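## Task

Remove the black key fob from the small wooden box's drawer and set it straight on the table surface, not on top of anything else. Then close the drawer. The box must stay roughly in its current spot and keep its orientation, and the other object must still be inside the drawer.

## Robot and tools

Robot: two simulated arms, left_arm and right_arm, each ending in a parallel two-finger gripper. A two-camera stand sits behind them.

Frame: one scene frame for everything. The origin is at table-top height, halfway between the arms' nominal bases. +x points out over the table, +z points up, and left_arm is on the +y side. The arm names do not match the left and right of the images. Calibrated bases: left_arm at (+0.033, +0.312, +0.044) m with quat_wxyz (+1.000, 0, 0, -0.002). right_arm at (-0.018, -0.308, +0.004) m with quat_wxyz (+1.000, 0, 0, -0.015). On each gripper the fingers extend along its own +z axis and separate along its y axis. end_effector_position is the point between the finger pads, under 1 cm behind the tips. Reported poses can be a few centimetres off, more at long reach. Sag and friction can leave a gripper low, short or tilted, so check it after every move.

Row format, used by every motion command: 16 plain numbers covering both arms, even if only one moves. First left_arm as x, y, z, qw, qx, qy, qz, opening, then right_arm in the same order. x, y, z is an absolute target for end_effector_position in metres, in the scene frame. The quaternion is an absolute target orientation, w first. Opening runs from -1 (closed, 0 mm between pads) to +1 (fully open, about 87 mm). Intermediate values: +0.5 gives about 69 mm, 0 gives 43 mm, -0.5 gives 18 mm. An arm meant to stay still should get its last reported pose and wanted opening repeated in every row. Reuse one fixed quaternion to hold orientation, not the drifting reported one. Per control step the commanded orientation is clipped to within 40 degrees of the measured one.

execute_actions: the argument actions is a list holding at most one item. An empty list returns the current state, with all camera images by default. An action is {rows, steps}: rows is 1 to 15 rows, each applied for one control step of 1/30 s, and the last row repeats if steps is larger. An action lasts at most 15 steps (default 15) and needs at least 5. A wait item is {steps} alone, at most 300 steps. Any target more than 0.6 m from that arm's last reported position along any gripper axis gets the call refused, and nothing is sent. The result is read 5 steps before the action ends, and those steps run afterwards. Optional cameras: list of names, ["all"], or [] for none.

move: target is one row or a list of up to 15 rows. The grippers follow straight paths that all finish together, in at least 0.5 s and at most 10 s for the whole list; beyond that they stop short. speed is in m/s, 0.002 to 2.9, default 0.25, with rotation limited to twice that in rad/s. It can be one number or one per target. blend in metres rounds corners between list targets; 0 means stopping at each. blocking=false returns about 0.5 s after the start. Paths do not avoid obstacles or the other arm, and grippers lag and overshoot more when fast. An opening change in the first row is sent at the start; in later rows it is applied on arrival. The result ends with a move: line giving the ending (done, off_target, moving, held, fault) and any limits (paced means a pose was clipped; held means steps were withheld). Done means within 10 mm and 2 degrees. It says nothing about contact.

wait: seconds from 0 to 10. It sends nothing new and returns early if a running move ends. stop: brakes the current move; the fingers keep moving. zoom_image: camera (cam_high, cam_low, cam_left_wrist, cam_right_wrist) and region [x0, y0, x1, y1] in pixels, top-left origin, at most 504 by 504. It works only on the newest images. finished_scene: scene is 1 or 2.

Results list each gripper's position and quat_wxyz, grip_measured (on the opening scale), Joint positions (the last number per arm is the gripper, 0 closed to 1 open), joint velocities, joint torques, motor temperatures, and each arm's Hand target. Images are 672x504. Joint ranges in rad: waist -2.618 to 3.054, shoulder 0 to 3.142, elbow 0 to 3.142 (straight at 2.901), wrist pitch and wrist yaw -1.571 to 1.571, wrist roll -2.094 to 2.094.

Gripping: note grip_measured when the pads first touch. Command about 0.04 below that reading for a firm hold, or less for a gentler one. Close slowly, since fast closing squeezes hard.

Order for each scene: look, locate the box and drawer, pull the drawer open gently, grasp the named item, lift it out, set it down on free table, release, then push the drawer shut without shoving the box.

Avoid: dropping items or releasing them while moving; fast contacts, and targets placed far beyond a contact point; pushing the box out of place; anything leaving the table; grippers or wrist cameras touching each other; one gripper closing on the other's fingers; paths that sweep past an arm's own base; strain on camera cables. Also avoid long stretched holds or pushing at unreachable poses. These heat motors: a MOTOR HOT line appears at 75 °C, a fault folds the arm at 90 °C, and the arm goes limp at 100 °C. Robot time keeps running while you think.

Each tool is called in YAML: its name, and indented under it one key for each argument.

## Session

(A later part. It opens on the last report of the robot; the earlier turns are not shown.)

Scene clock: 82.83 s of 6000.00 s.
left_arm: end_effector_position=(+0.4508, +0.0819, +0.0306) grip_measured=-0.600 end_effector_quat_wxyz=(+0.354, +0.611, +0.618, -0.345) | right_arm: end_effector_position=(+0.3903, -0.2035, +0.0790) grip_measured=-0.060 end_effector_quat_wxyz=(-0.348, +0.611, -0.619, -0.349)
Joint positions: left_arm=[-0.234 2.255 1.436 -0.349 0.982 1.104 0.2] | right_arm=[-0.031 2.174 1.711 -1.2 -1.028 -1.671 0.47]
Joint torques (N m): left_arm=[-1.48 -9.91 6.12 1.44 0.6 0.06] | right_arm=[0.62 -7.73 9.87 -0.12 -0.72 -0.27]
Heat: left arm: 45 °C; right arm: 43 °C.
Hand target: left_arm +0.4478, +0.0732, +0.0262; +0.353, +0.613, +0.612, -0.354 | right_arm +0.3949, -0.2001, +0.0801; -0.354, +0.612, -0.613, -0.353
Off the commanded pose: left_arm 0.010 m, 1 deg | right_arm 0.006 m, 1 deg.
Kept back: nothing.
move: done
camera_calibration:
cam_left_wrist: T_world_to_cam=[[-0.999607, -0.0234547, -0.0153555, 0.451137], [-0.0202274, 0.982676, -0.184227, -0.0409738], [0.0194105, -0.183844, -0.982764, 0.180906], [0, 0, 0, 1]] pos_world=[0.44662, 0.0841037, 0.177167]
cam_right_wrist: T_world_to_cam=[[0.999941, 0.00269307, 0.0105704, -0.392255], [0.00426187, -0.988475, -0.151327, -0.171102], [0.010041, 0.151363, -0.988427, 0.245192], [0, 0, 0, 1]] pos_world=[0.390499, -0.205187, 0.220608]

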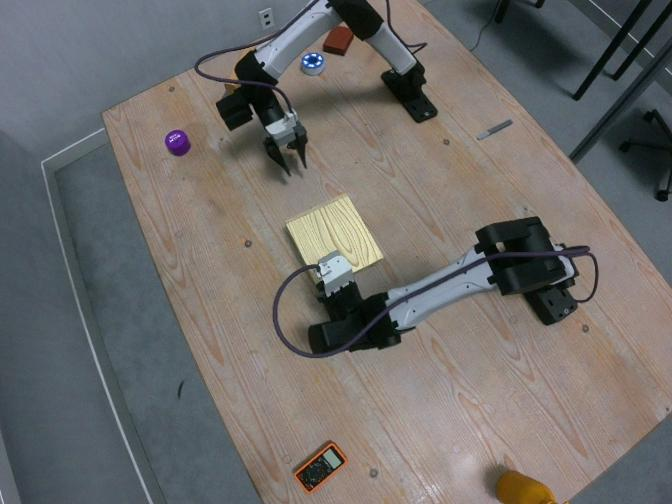

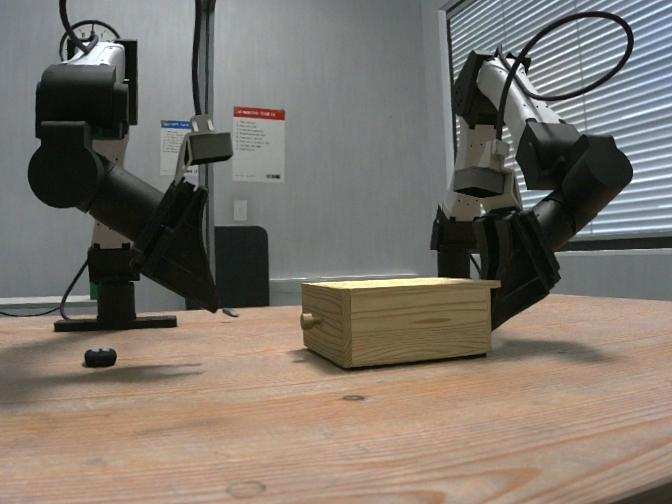

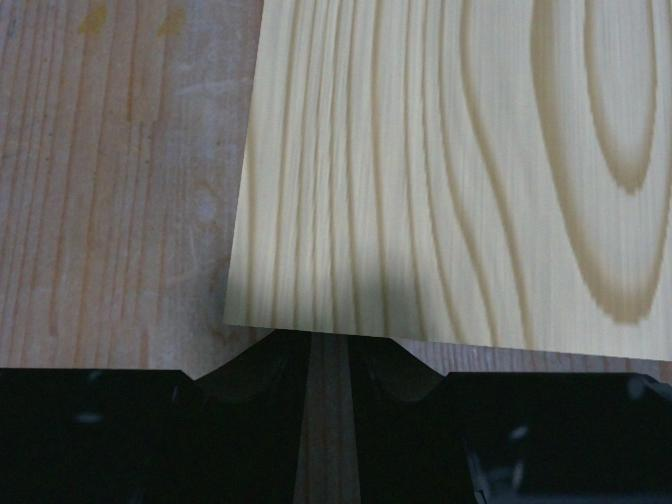

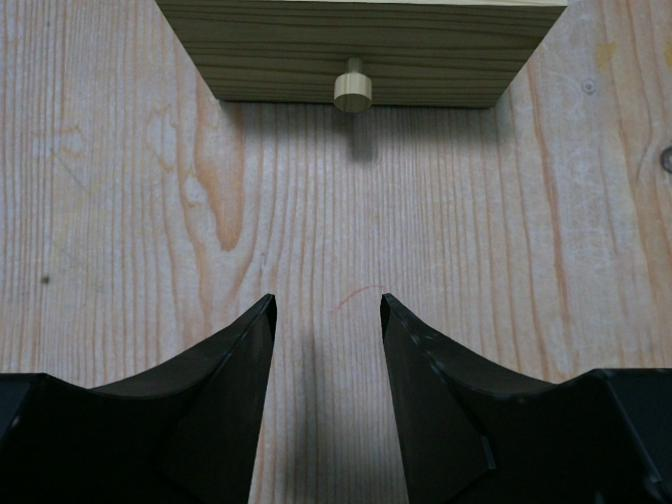

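move:
  target: [0.43,0.16,0.06,0.3536,0.6124,0.6124,-0.3536,-0.6,0.395,-0.205,0.08,0.3536,-0.6124,0.6124,0.3536,-0.06]
  speed: 0.15
  cameras: ["cam_high","cam_low"]

zoom_image:
  camera: "cam_high"
  region: [250, 150, 400, 300]

zoom_image:
  camera: "cam_low"
  region: [280, 250, 520, 390]

Scene clock: 84.40 s of 6000.00 s.
left_arm: end_effector_position=(+0.4245, +0.1631, +0.0470) grip_measured=-0.600 end_effector_quat_wxyz=(+0.339, +0.607, +0.625, -0.355) | right_arm: end_effector_position=(+0.3893, -0.2033, +0.0796) grip_measured=-0.060 end_effector_quat_wxyz=(-0.347, +0.615, -0.615, -0.351)
Joint positions: left_arm=[-0.048 2.18 1.413 -0.732 1.025 1.45 0.2] | right_arm=[-0.031 2.181 1.724 -1.224 -1.028 -1.694 0.47]
Joint torques (N m): left_arm=[-0.08 -11.48 7.66 0.5 0.74 0.25] | right_arm=[-0.75 -7.66 9.74 -0.16 -0.7 -0.26]
Heat: left arm: 46 °C; right arm: 43 °C.
Hand target: left_arm +0.4299, +0.1601, +0.0599; +0.354, +0.612, +0.613, -0.353 | right_arm +0.3949, -0.2051, +0.0800; -0.354, +0.612, -0.613, -0.353
Off the commanded pose: left_arm 0.014 m, 2 deg | right_arm 0.006 m, 1 deg.
Kept back: nothing.
move: off_target (left_arm)
Images, in order (width x height): cam_high 672x504, cam_low 672x504.

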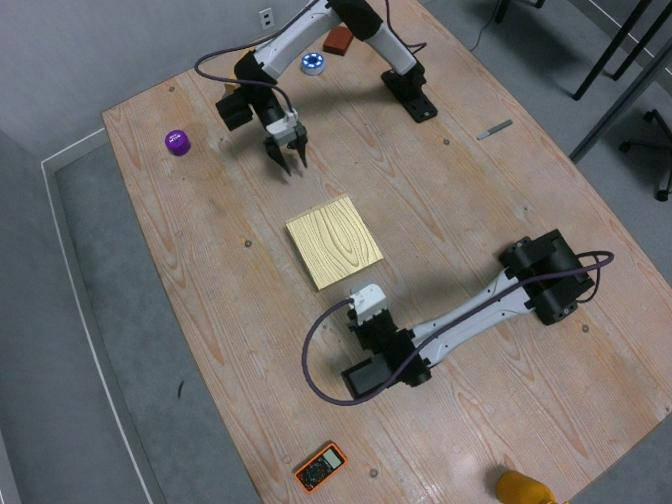

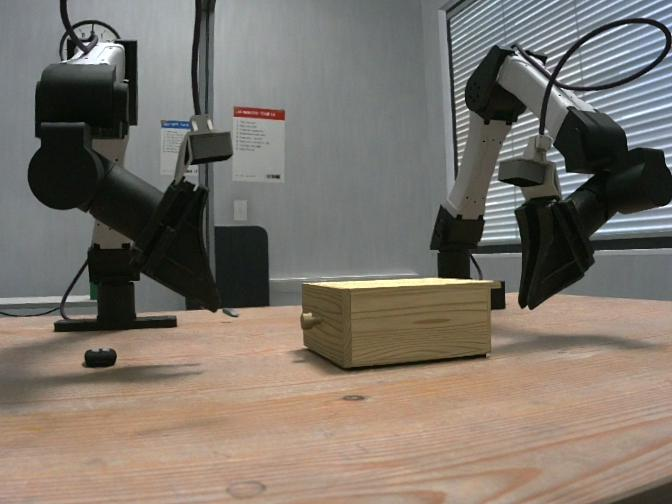

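Scaled by 3.360 from the camera's 672x504 image, which has a finer 960x720 frame.

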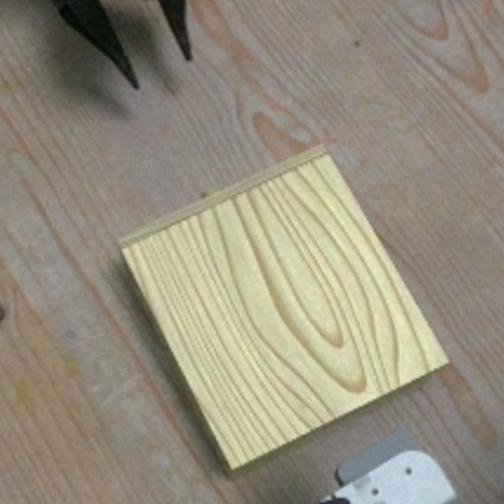

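Scaled by 2.100 from the camera's 672x504 image, which has a finer 960x720 frame.

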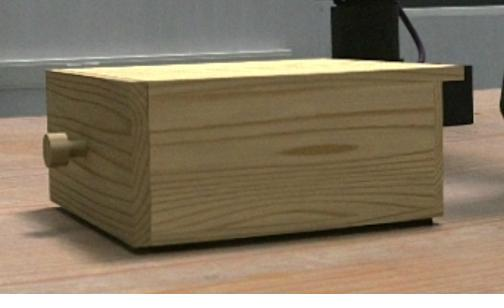

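finished_scene:
  scene: 1

The scene is finished: the task was done.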